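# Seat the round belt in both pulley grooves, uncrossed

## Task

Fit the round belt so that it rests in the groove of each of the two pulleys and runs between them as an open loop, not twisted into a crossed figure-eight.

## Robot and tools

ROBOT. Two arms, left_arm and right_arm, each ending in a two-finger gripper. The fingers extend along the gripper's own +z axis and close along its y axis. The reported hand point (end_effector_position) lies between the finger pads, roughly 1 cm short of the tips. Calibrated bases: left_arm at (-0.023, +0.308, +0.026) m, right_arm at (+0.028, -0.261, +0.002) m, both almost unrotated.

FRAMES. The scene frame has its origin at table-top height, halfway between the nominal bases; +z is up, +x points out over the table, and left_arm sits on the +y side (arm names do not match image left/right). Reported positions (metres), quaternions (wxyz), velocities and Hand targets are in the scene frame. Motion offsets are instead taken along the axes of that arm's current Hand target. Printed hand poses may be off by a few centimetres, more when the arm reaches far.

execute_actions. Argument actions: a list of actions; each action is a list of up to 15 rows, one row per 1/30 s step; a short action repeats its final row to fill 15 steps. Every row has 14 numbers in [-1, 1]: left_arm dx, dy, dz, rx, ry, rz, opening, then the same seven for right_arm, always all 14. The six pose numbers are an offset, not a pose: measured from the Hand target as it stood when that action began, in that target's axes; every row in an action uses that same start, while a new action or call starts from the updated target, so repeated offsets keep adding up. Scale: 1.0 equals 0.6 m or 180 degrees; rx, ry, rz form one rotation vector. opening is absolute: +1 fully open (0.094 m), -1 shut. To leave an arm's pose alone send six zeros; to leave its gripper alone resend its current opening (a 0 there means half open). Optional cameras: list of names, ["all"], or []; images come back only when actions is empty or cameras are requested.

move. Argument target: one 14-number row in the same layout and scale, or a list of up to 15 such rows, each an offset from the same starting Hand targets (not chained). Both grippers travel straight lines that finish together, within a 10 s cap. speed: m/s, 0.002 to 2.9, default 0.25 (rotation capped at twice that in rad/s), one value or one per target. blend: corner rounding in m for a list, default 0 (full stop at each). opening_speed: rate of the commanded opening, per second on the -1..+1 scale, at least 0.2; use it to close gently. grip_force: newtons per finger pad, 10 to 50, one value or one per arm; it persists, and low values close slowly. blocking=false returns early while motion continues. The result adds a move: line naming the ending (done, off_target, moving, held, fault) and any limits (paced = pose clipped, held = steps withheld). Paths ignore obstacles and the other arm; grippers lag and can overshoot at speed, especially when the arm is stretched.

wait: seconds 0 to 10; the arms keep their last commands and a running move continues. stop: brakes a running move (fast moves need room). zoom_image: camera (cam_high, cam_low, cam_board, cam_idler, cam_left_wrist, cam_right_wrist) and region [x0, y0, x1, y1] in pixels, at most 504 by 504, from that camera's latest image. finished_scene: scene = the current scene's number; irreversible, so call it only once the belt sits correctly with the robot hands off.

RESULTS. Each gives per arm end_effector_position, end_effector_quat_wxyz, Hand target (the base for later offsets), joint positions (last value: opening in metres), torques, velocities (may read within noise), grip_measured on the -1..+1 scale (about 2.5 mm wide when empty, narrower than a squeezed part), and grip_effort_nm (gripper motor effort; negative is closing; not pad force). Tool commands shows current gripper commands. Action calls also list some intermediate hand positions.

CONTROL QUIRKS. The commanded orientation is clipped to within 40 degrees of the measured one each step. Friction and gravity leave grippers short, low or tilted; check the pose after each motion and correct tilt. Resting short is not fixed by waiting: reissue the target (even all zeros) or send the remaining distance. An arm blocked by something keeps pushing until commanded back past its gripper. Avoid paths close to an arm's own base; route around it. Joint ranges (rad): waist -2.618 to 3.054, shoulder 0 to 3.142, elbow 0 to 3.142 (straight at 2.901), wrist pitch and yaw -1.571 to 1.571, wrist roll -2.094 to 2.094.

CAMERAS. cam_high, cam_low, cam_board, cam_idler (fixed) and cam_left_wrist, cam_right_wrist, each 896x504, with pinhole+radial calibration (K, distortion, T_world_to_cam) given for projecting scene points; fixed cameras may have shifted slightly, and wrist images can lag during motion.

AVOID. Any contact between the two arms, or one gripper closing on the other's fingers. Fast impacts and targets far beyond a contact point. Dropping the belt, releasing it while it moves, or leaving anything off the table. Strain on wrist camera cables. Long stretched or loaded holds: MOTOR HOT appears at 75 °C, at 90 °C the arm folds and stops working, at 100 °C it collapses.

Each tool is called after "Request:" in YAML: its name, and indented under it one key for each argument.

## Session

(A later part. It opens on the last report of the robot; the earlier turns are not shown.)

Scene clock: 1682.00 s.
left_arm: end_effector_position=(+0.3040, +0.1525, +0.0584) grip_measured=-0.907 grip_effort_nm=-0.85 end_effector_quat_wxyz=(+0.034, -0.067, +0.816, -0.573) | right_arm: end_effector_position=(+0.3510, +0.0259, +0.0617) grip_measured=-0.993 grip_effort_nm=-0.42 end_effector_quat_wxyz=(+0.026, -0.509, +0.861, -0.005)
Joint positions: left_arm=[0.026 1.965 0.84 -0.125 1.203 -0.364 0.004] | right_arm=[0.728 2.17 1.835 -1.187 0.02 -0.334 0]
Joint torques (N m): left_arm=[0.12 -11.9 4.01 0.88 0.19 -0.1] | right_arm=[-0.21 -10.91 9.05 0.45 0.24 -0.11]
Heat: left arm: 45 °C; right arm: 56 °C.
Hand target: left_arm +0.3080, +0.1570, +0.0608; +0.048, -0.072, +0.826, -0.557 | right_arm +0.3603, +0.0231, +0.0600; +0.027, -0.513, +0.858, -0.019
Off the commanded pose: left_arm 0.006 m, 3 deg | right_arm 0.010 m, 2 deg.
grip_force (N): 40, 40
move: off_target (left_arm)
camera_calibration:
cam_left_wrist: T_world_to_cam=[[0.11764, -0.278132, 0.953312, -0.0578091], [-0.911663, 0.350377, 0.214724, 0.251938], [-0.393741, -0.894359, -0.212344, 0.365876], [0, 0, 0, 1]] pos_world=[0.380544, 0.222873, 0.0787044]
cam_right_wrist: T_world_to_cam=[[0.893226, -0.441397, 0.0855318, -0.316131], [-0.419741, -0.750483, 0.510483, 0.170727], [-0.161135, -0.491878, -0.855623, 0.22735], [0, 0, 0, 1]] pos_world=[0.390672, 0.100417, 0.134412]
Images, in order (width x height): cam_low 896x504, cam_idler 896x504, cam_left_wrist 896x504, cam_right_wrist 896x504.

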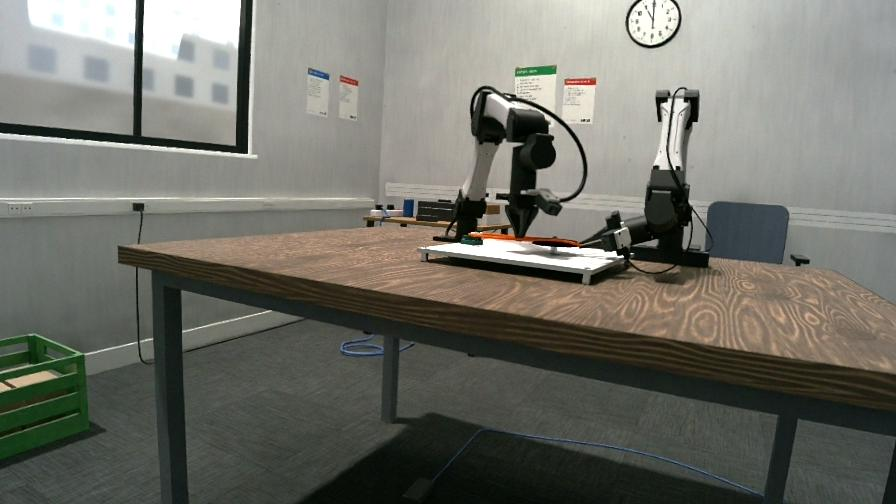

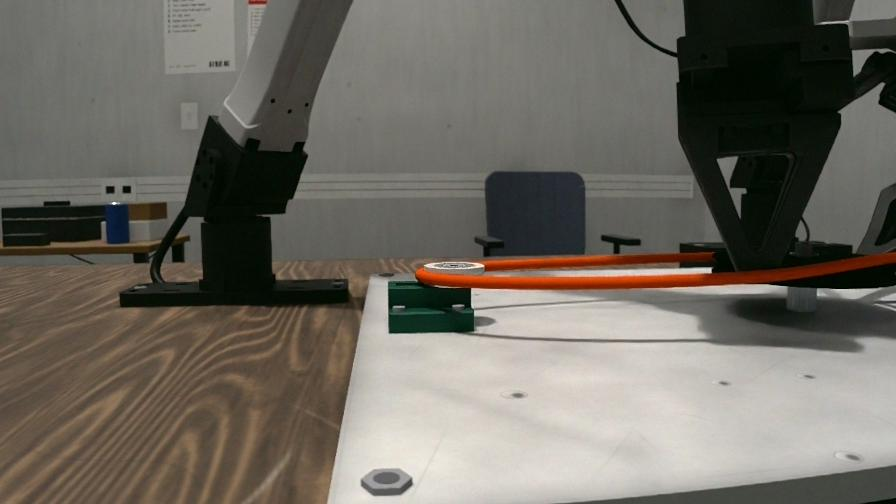

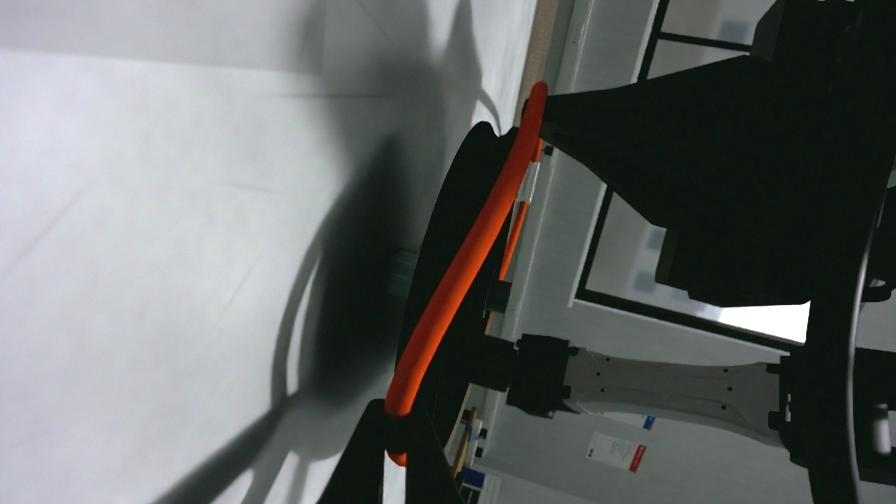

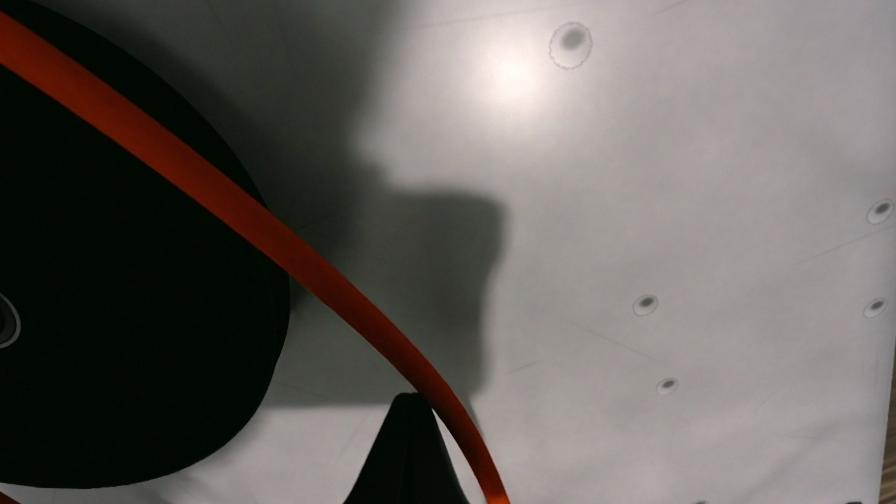

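Request:
move:
  target:
    - [0,0,0,0,0,-0.06,-0.97,0.0142,0.0264,0,0,0,0,-1]
    - [0,0.0,0.0,0,0,-0.06,-0.97,0.0142,0.0264,-0.09,0,0,0.3433,-1]
  speed: 0.1
  cameras: ["cam_left_wrist","cam_low","cam_right_wrist","cam_idler"]

Request:
zoom_image:
  camera: "cam_low"
  region: [520, 222, 600, 262]

Request:
zoom_image:
  camera: "cam_idler"
  region: [646, 200, 896, 340]

Request:
zoom_image:
  camera: "cam_left_wrist"
  region: [370, 80, 670, 480]

Scene clock: 1715.67 s.
left_arm: end_effector_position=(+0.3040, +0.1525, +0.0584) grip_measured=-0.907 grip_effort_nm=-0.85 end_effector_quat_wxyz=(-0.015, -0.136, +0.808, -0.574) | right_arm: end_effector_position=(+0.3370, +0.0233, +0.0879) grip_measured=-0.993 grip_effort_nm=-0.42 end_effector_quat_wxyz=(+0.008, -0.006, +1.000, -0.007)
Joint positions: left_arm=[0.026 1.965 0.84 -0.125 1.203 -0.534 0.004] | right_arm=[0.746 2.163 1.929 -1.336 0.02 0.74 0]
Joint torques (N m): left_arm=[0.12 -11.82 4.11 0.8 0.25 -0.15] | right_arm=[1.17 -17.43 8.73 0.12 0.34 0.22]
Heat: left arm: 53 °C; right arm: 61 °C.
Hand target: left_arm +0.3080, +0.1570, +0.0608; -0.004, -0.149, +0.816, -0.559 | right_arm +0.3388, +0.0234, +0.1128; +0.033, +0.000, +0.999, -0.002
Off the commanded pose: left_arm 0.006 m, 3 deg | right_arm 0.025 m, 3 deg.
grip_force (N): 40, 40
move: off_target (left_arm, right_arm)
camera_calibration:
cam_left_wrist: T_world_to_cam=[[0.282225, -0.245384, 0.927435, -0.111274], [-0.885914, 0.304283, 0.350098, 0.243231], [-0.368111, -0.920434, -0.131512, 0.357287], [0, 0, 0, 1]] pos_world=[0.378408, 0.227543, 0.0650318]
cam_right_wrist: T_world_to_cam=[[0.0581104, -0.996326, 0.0629173, -0.0105952], [-0.846735, -0.015804, 0.53178, 0.274371], [-0.528831, -0.0841762, -0.844542, 0.359758], [0, 0, 0, 1]] pos_world=[0.423187, 0.0240629, 0.158592]
Images, in order (width x height): cam_low 896x504, cam_idler 896x504, cam_left_wrist 896x504, cam_right_wrist 896x504.

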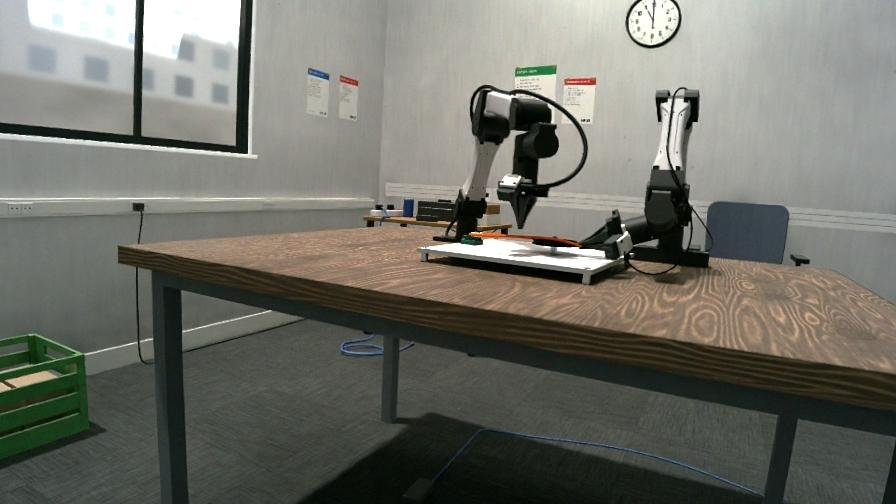

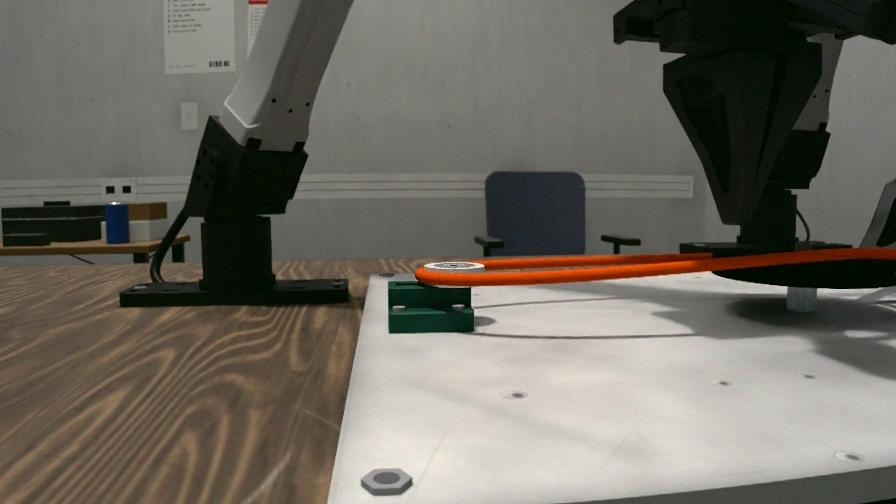

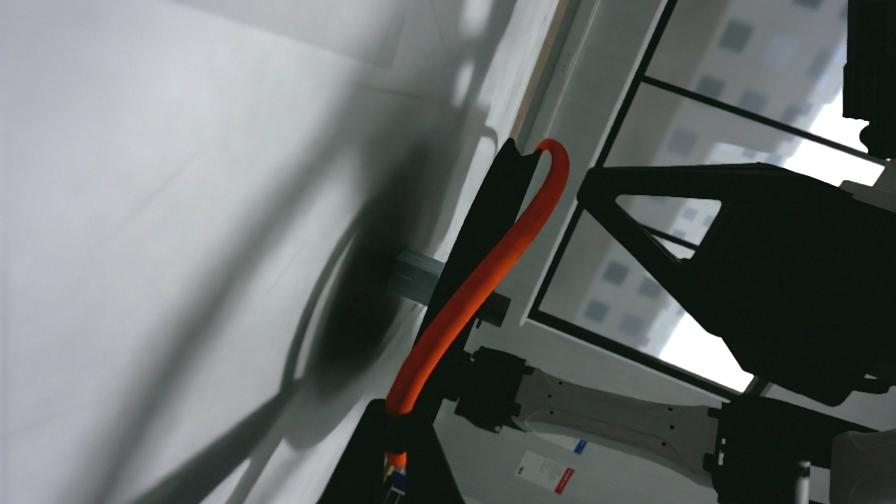

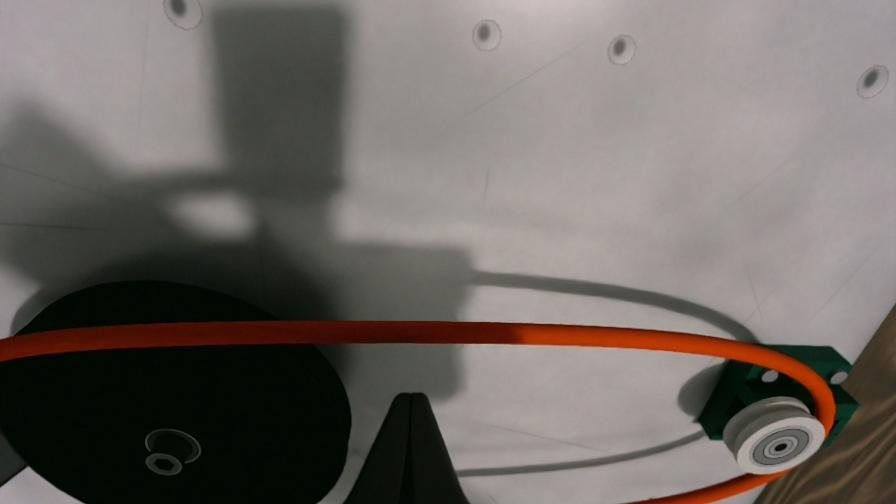

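Scaled by 6.300 from the camera's 896x504 image, which has a finer 1280x720 frame.

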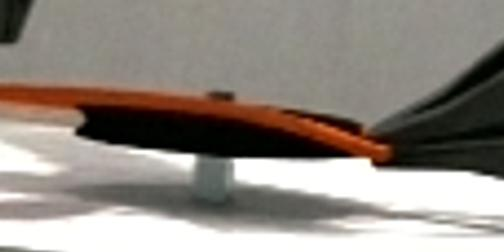

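Scaled by 2.016 from the camera's 896x504 image, which has a finer 1280x720 frame.

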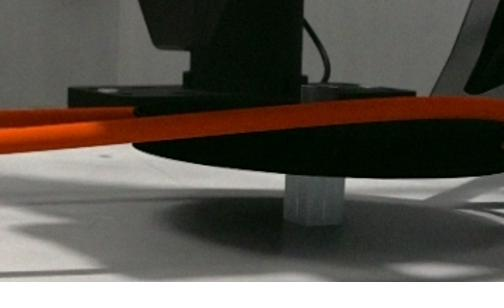

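Scaled by 1.260 from the camera's 896x504 image, which has a finer 1280x720 frame.

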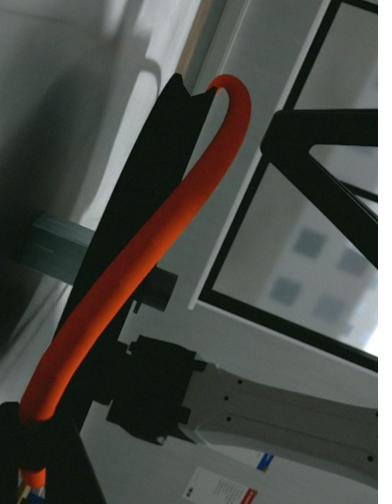

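Request:
move:
  target: [0,0,0,0,0,0,-0.97,0.0153,0.1112,0.0157,0,0,0,-1]
  speed: 0.1
  cameras: ["cam_low","cam_right_wrist","cam_idler","cam_board"]

Scene clock: 1742.40 s.
left_arm: end_effector_position=(+0.3040, +0.1525, +0.0584) grip_measured=-0.907 grip_effort_nm=-0.85 end_effector_quat_wxyz=(-0.015, -0.136, +0.808, -0.574) | right_arm: end_effector_position=(+0.3283, +0.0936, +0.1072) grip_measured=-0.993 grip_effort_nm=-0.42 end_effector_quat_wxyz=(+0.030, -0.009, +0.999, +0.019)
Joint positions: left_arm=[0.026 1.965 0.84 -0.125 1.203 -0.534 0.004] | right_arm=[0.87 2.32 2.264 -1.446 0.022 0.858 0]
Joint torques (N m): left_arm=[0.23 -11.77 4.29 0.85 0.21 -0.16] | right_arm=[0.68 -11.73 8.7 0.24 0.39 0.23]
Heat: left arm: 56 °C; right arm: 68 °C.
Hand target: left_arm +0.3080, +0.1570, +0.0608; -0.004, -0.149, +0.816, -0.559 | right_arm +0.3303, +0.0900, +0.1024; +0.033, +0.000, +0.999, -0.002
Off the commanded pose: left_arm 0.006 m, 3 deg | right_arm 0.006 m, 3 deg.
grip_force (N): 40, 40
move: off_target (left_arm, right_arm)
camera_calibration:
cam_right_wrist: T_world_to_cam=[[0.062213, -0.997965, 0.0139526, 0.0626731], [-0.869818, -0.0473583, 0.491095, 0.272826], [-0.489435, -0.0426887, -0.870994, 0.363327], [0, 0, 0, 1]] pos_world=[0.411235, 0.0909761, 0.181598]
Images, in order (width x height): cam_low 896x504, cam_board 896x504, cam_idler 896x504, cam_right_wrist 896x504.

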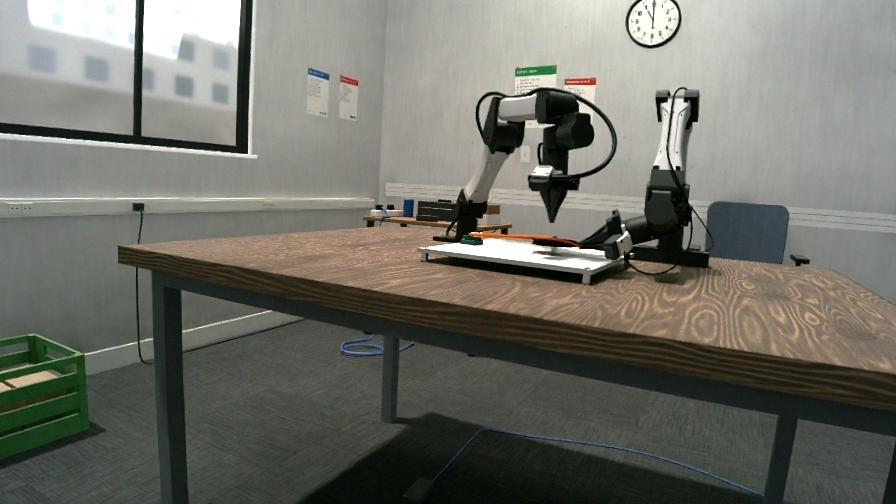

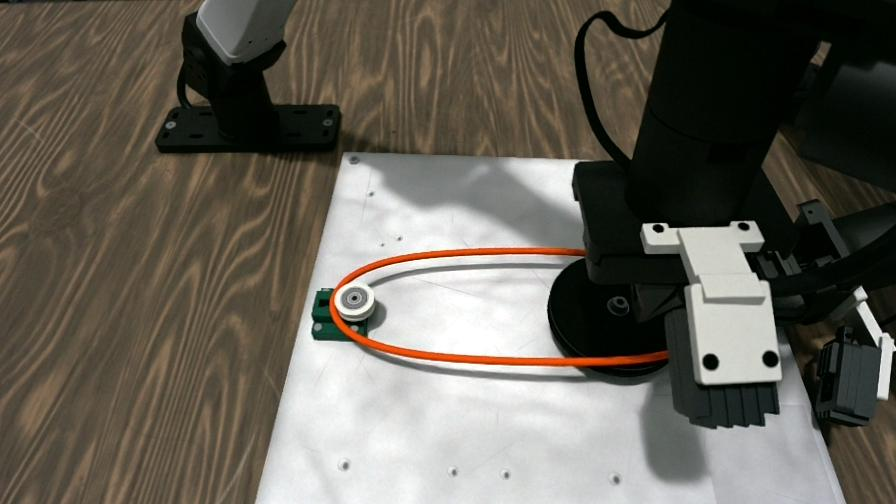

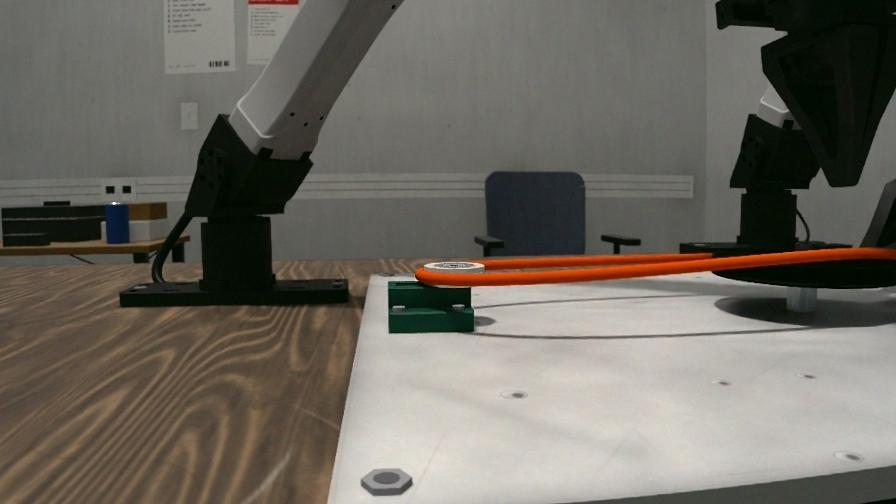

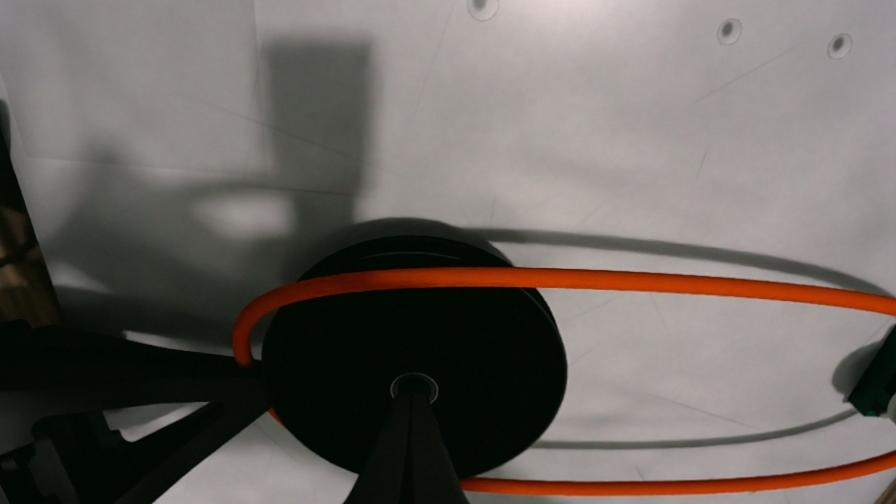

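Request:
move:
  target: [0,0,0,0,0,0,-0.97,0.0033,0,0.05,0,0,0,-1]
  speed: 0.06
  cameras: ["cam_low","cam_right_wrist","cam_idler"]

Request:
zoom_image:
  camera: "cam_low"
  region: [510, 202, 610, 262]

Scene clock: 1754.53 s.
left_arm: end_effector_position=(+0.3040, +0.1525, +0.0584) grip_measured=-0.907 grip_effort_nm=-0.85 end_effector_quat_wxyz=(-0.015, -0.136, +0.808, -0.574) | right_arm: end_effector_position=(+0.3236, +0.0880, +0.0801) grip_measured=-0.993 grip_effort_nm=-0.42 end_effector_quat_wxyz=(+0.016, -0.008, +1.000, +0.002)
Joint positions: left_arm=[0.026 1.965 0.84 -0.125 1.203 -0.534 0.004] | right_arm=[0.87 2.32 2.157 -1.383 0.022 0.859 0]
Joint torques (N m): left_arm=[0.16 -11.66 4.19 0.83 0.19 -0.16] | right_arm=[0.77 -13.48 5 0.83 0.38 0.23]
Heat: left arm: 57 °C; right arm: 66 °C.
Hand target: left_arm +0.3080, +0.1570, +0.0608; -0.004, -0.149, +0.816, -0.559 | right_arm +0.3303, +0.0899, +0.0724; +0.033, +0.000, +0.999, -0.002
Off the commanded pose: left_arm 0.006 m, 3 deg | right_arm 0.010 m, 2 deg.
grip_force (N): 40, 40
move: off_target (left_arm)
camera_calibration:
cam_right_wrist: T_world_to_cam=[[0.0615223, -0.997069, 0.0454892, 0.055444], [-0.855779, -0.0292393, 0.516514, 0.273617], [-0.51367, -0.0707059, -0.855069, 0.346226], [0, 0, 0, 1]] pos_world=[0.408591, 0.087762, 0.152198]
Images, in order (width x height): cam_low 896x504, cam_idler 896x504, cam_right_wrist 896x504.

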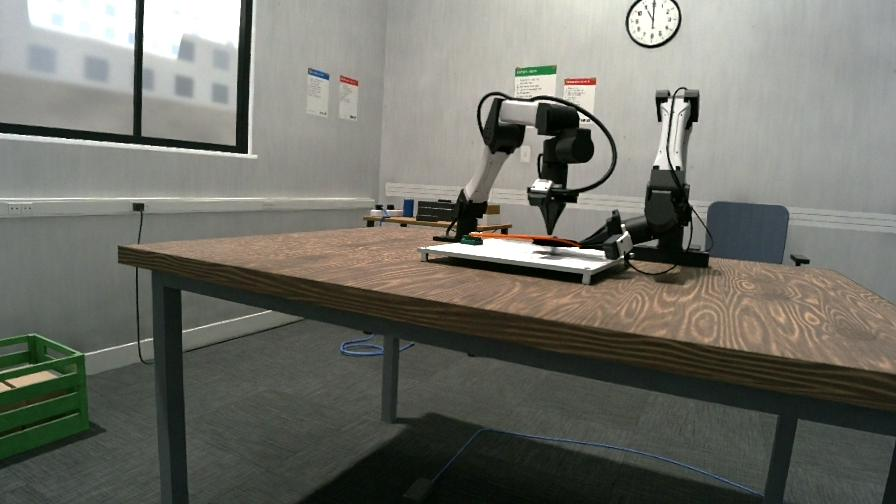

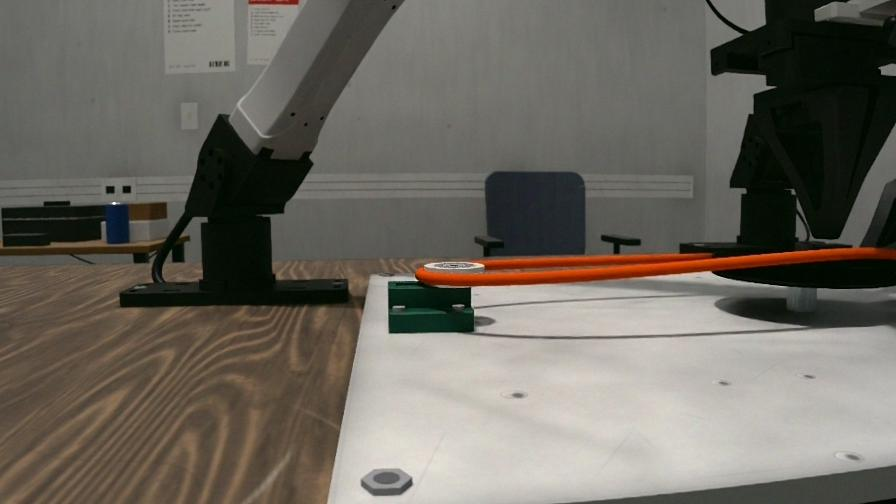

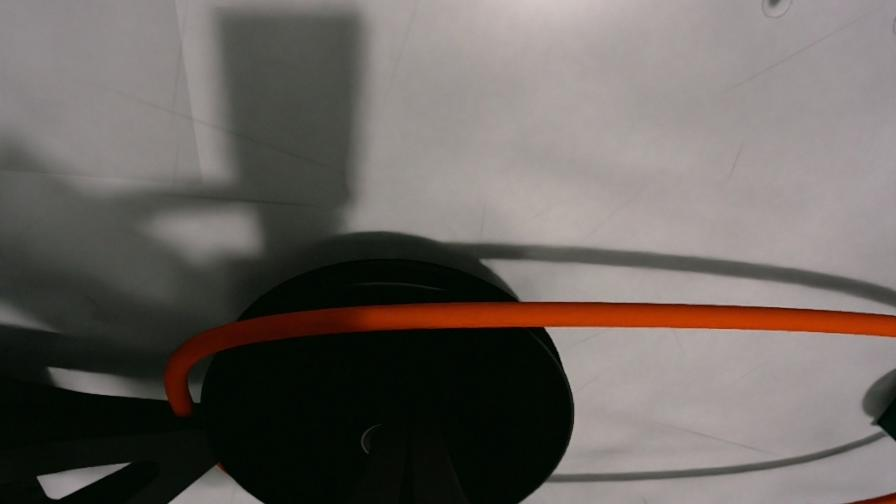

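Scaled by 5.040 from the camera's 896x504 image, which has a finer 1280x720 frame.

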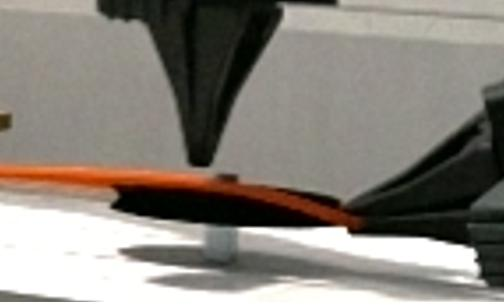

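Request:
move:
  target: [0,0,0,0,0,0,-0.97,0,0,0.0133,0,0,0,-1]
  speed: 0.04
  cameras: ["cam_low","cam_right_wrist","cam_idler"]

Request:
zoom_image:
  camera: "cam_low"
  region: [520, 222, 600, 262]

Request:
zoom_image:
  camera: "cam_idler"
  region: [696, 200, 896, 300]

Scene clock: 1769.67 s.
left_arm: end_effector_position=(+0.3040, +0.1525, +0.0584) grip_measured=-0.907 grip_effort_nm=-0.85 end_effector_quat_wxyz=(-0.015, -0.136, +0.808, -0.574) | right_arm: end_effector_position=(+0.3241, +0.0885, +0.0722) grip_measured=-0.993 grip_effort_nm=-0.42 end_effector_quat_wxyz=(+0.017, -0.008, +1.000, +0.003)
Joint positions: left_arm=[0.026 1.965 0.84 -0.125 1.203 -0.534 0.004] | right_arm=[0.87 2.32 2.126 -1.351 0.022 0.859 0]
Joint torques (N m): left_arm=[0.18 -11.62 4.16 0.84 0.22 -0.2] | right_arm=[0.69 -13.49 4.98 0.83 0.39 0.22]
Heat: left arm: 57 °C; right arm: 65 °C.
Hand target: left_arm +0.3080, +0.1570, +0.0608; -0.004, -0.149, +0.816, -0.559 | right_arm +0.3308, +0.0898, +0.0644; +0.033, +0.000, +0.999, -0.002
Off the commanded pose: left_arm 0.006 m, 3 deg | right_arm 0.010 m, 2 deg.
grip_force (N): 40, 40
move: off_target (left_arm)
camera_calibration:
cam_right_wrist: T_world_to_cam=[[0.0614254, -0.997107, 0.0447719, 0.0564153], [-0.856117, -0.0295735, 0.515934, 0.278251], [-0.513118, -0.0700214, -0.855457, 0.339565], [0, 0, 0, 1]] pos_world=[0.408987, 0.0882577, 0.144398]
Images, in order (width x height): cam_low 896x504, cam_idler 896x504, cam_right_wrist 896x504.

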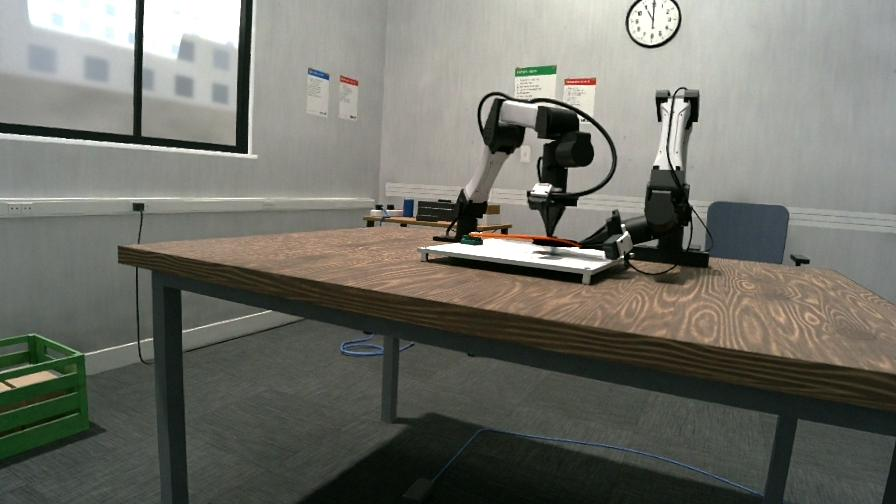

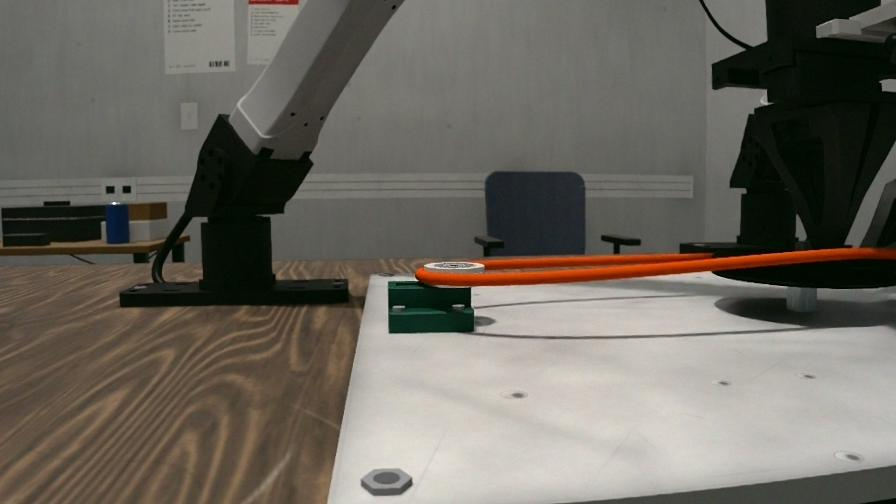

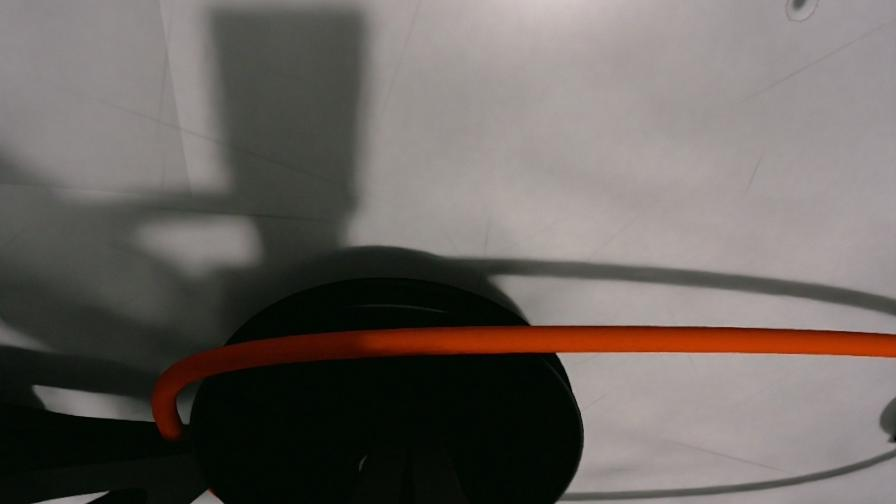

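Scaled by 6.300 from the camera's 896x504 image, which has a finer 1280x720 frame.

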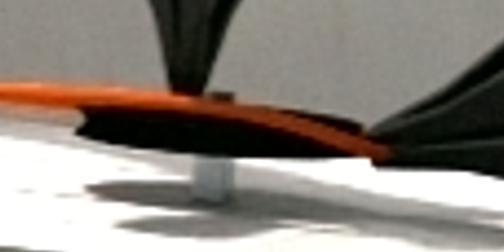

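Scaled by 2.520 from the camera's 896x504 image, which has a finer 1280x720 frame.

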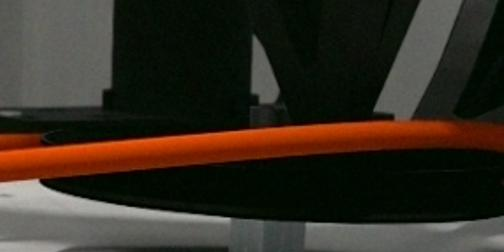

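Request:
move:
  target: [0,0,0,0,0,0,-0.97,-0.0565,0,0.007,0,0,0,-1]
  speed: 0.05
  cameras: ["cam_low","cam_right_wrist","cam_idler","cam_left_wrist"]

Request:
zoom_image:
  camera: "cam_low"
  region: [520, 222, 600, 262]

Request:
zoom_image:
  camera: "cam_idler"
  region: [696, 200, 896, 300]

Scene clock: 1785.13 s.
left_arm: end_effector_position=(+0.3042, +0.1528, +0.0577) grip_measured=-0.907 grip_effort_nm=-0.85 end_effector_quat_wxyz=(-0.018, -0.141, +0.808, -0.572) | right_arm: end_effector_position=(+0.3609, +0.0963, +0.0678) grip_measured=-0.993 grip_effort_nm=-0.42 end_effector_quat_wxyz=(+0.032, +0.004, +0.999, +0.019)
Joint positions: left_arm=[0.026 1.965 0.84 -0.125 1.198 -0.546 0.004] | right_arm=[0.822 2.431 2.301 -1.369 0.022 0.835 0]
Joint torques (N m): left_arm=[0.21 -11.86 4.12 0.84 0.24 -0.17] | right_arm=[0.1 -12.64 8.8 0.26 0.35 -0.1]
Heat: left arm: 58 °C; right arm: 65 °C.
Hand target: left_arm +0.3080, +0.1570, +0.0608; -0.004, -0.149, +0.816, -0.559 | right_arm +0.3649, +0.0899, +0.0626; +0.033, +0.000, +0.999, -0.002
Off the commanded pose: left_arm 0.006 m, 2 deg | right_arm 0.009 m, 2 deg.
grip_force (N): 40, 40
move: done
camera_calibration:
cam_left_wrist: T_world_to_cam=[[0.294296, -0.2462, 0.923459, -0.113993], [-0.883539, 0.298276, 0.361096, 0.243148], [-0.364347, -0.922181, -0.129746, 0.356584], [0, 0, 0, 1]] pos_world=[0.378299, 0.228245, 0.0637331]
cam_right_wrist: T_world_to_cam=[[0.0374643, -0.999211, 0.0131821, 0.0730942], [-0.872126, -0.0262539, 0.488576, 0.319577], [-0.487845, -0.0298006, -0.872422, 0.343413], [0, 0, 0, 1]] pos_world=[0.443505, 0.0916606, 0.142499]
Images, in order (width x height): cam_low 896x504, cam_idler 896x504, cam_left_wrist 896x504, cam_right_wrist 896x504.

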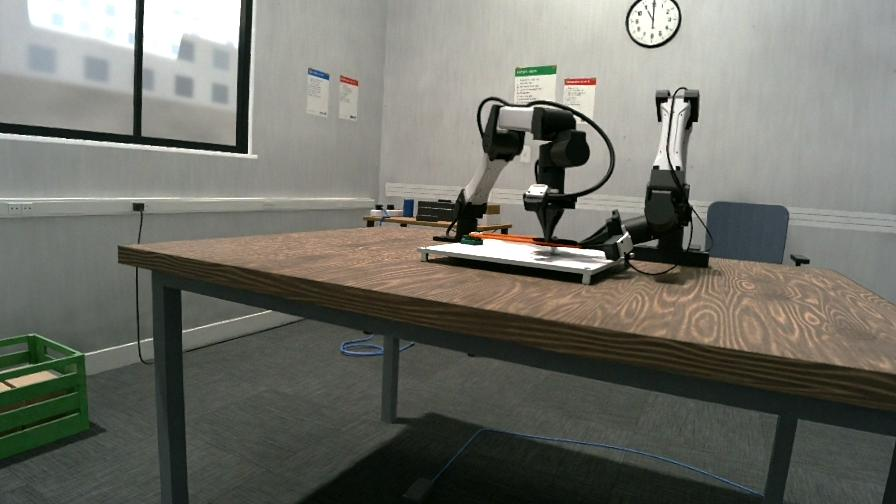

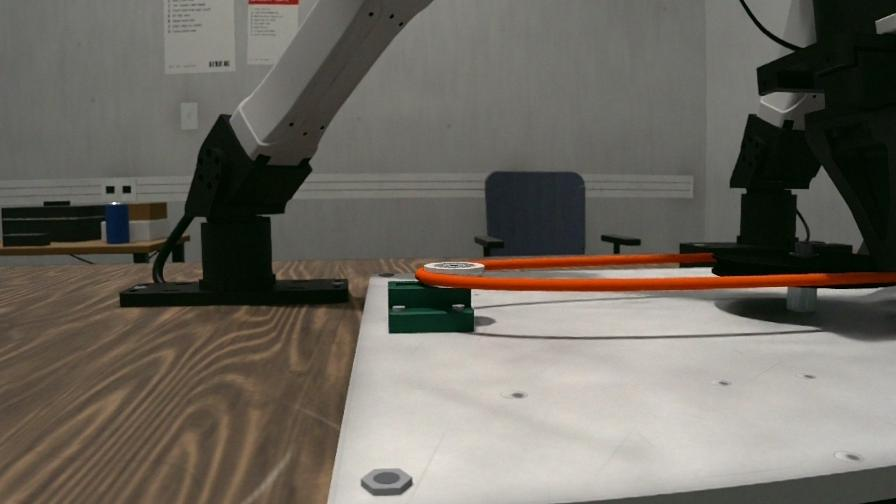

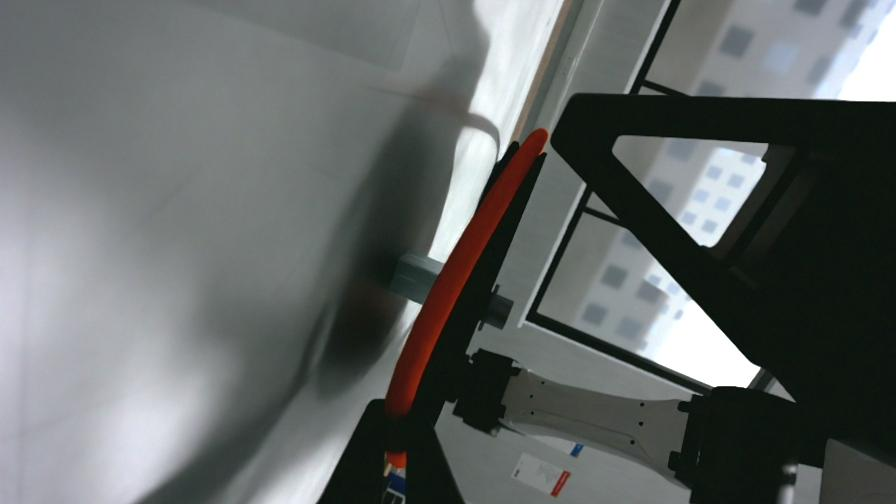

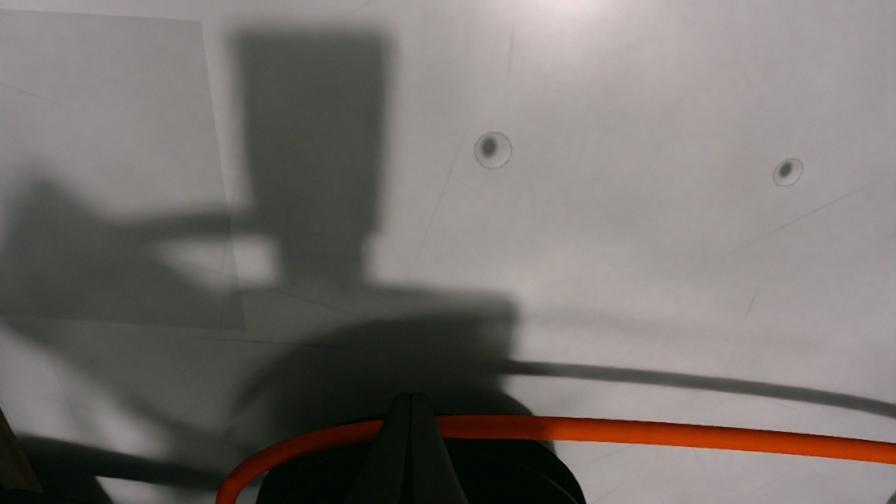

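Scaled by 6.300 from the camera's 896x504 image, which has a finer 1280x720 frame.

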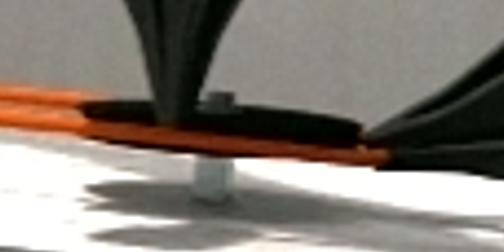

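Scaled by 2.520 from the camera's 896x504 image, which has a finer 1280x720 frame.

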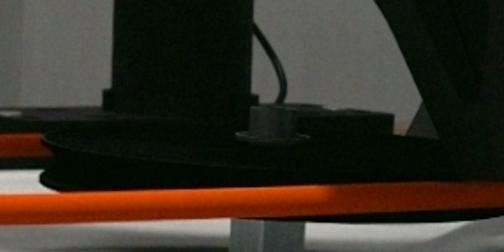

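Request:
move:
  target:
    - [0,0,0,0,0,0,-0.97,-0.0066,0,-0.0998,0,0,0,-1]
    - [0.0023,-0.0121,-0.005,0,0,0.06,-0.97,-0.0066,0,-0.0998,0,0,0,-1]
  speed: 0.06
  cameras: ["cam_low","cam_right_wrist","cam_idler","cam_left_wrist"]

Request:
zoom_image:
  camera: "cam_low"
  region: [530, 227, 600, 262]

Request:
zoom_image:
  camera: "cam_idler"
  region: [696, 200, 896, 300]

Request:
zoom_image:
  camera: "cam_left_wrist"
  region: [370, 80, 670, 480]

Scene clock: 1808.50 s.
left_arm: end_effector_position=(+0.3063, +0.1535, +0.0623) grip_measured=-0.907 grip_effort_nm=-0.85 end_effector_quat_wxyz=(+0.031, -0.080, +0.818, -0.569) | right_arm: end_effector_position=(+0.3616, +0.0971, +0.1094) grip_measured=-0.993 grip_effort_nm=-0.42 end_effector_quat_wxyz=(+0.039, +0.001, +0.999, +0.026)
Joint positions: left_arm=[0.026 1.946 0.84 -0.125 1.189 -0.407 0.004] | right_arm=[0.822 2.47 2.539 -1.549 0.022 0.83 0]
Joint torques (N m): left_arm=[-0.06 -12.23 4.44 0.63 0.31 0.31] | right_arm=[0.16 -16.81 8.16 0.29 0.35 -0.1]
Heat: left arm: 59 °C; right arm: 61 °C.
Hand target: left_arm +0.3080, +0.1570, +0.0687; +0.048, -0.072, +0.826, -0.557 | right_arm +0.3649, +0.0902, +0.1225; +0.033, +0.000, +0.999, -0.002
Off the commanded pose: left_arm 0.008 m, 3 deg | right_arm 0.015 m, 3 deg.
joint sent to its limit (right arm) — joint 4 (wrist pitch), lower limit. The joint targets are off in orientation, not in position.
grip_force (N): 40, 40
move: off_target (left_arm, right_arm)
camera_calibration:
cam_left_wrist: T_world_to_cam=[[0.142391, -0.282812, 0.948547, -0.0681188], [-0.913702, 0.330955, 0.235835, 0.255143], [-0.380623, -0.90027, -0.21128, 0.365206], [0, 0, 0, 1]] pos_world=[0.38183, 0.225079, 0.0816032]
cam_right_wrist: T_world_to_cam=[[0.0419262, -0.99912, -0.000694811, 0.0732464], [-0.878618, -0.0372006, 0.476075, 0.304725], [-0.475682, -0.0193495, -0.879404, 0.375387], [0, 0, 0, 1]] pos_world=[0.443231, 0.0917815, 0.185096]
Images, in order (width x height): cam_low 896x504, cam_idler 896x504, cam_left_wrist 896x504, cam_right_wrist 896x504.

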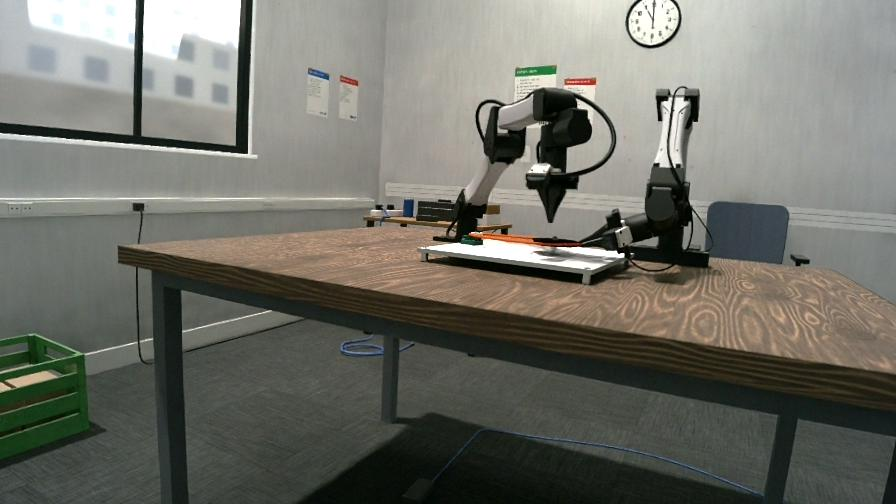

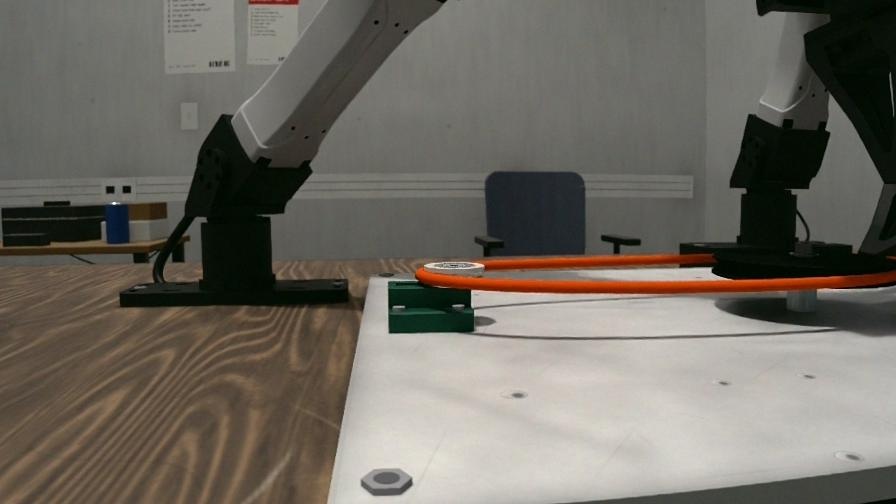

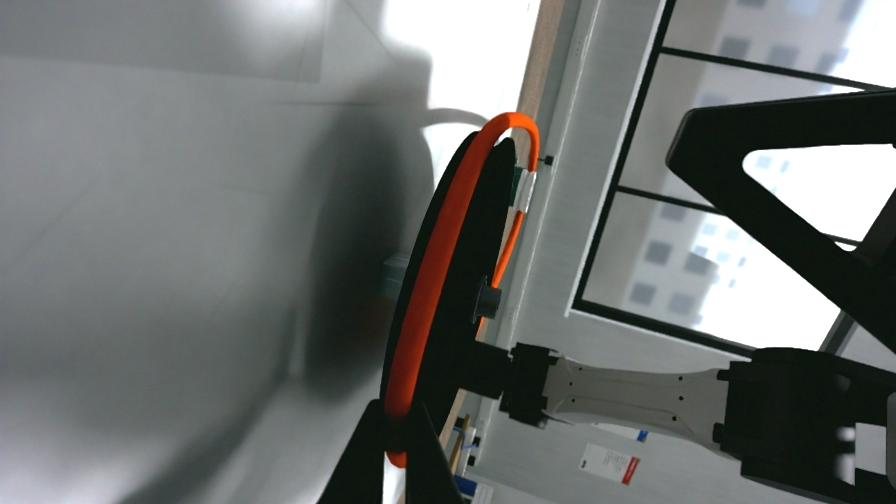

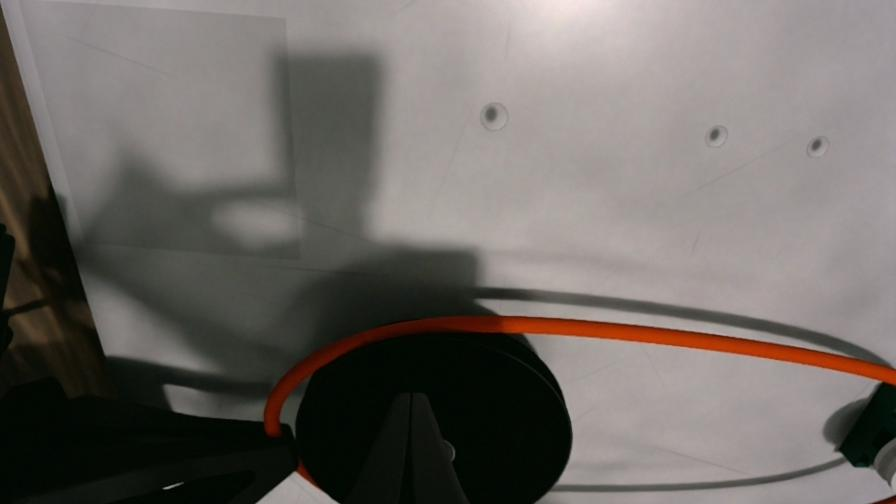

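Scaled by 7.200 from the camera's 896x504 image, which has a finer 1280x720 frame.

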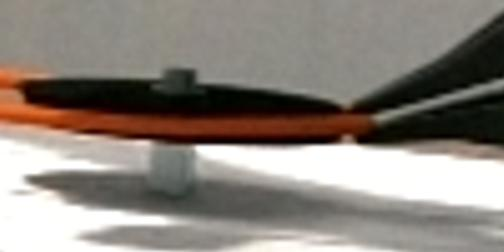

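Scaled by 2.520 from the camera's 896x504 image, which has a finer 1280x720 frame.

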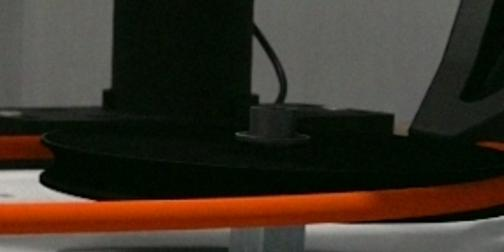

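Scaled by 1.260 from the camera's 896x504 image, which has a finer 1280x720 frame.

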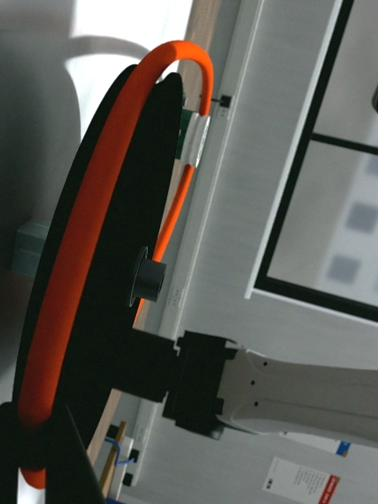

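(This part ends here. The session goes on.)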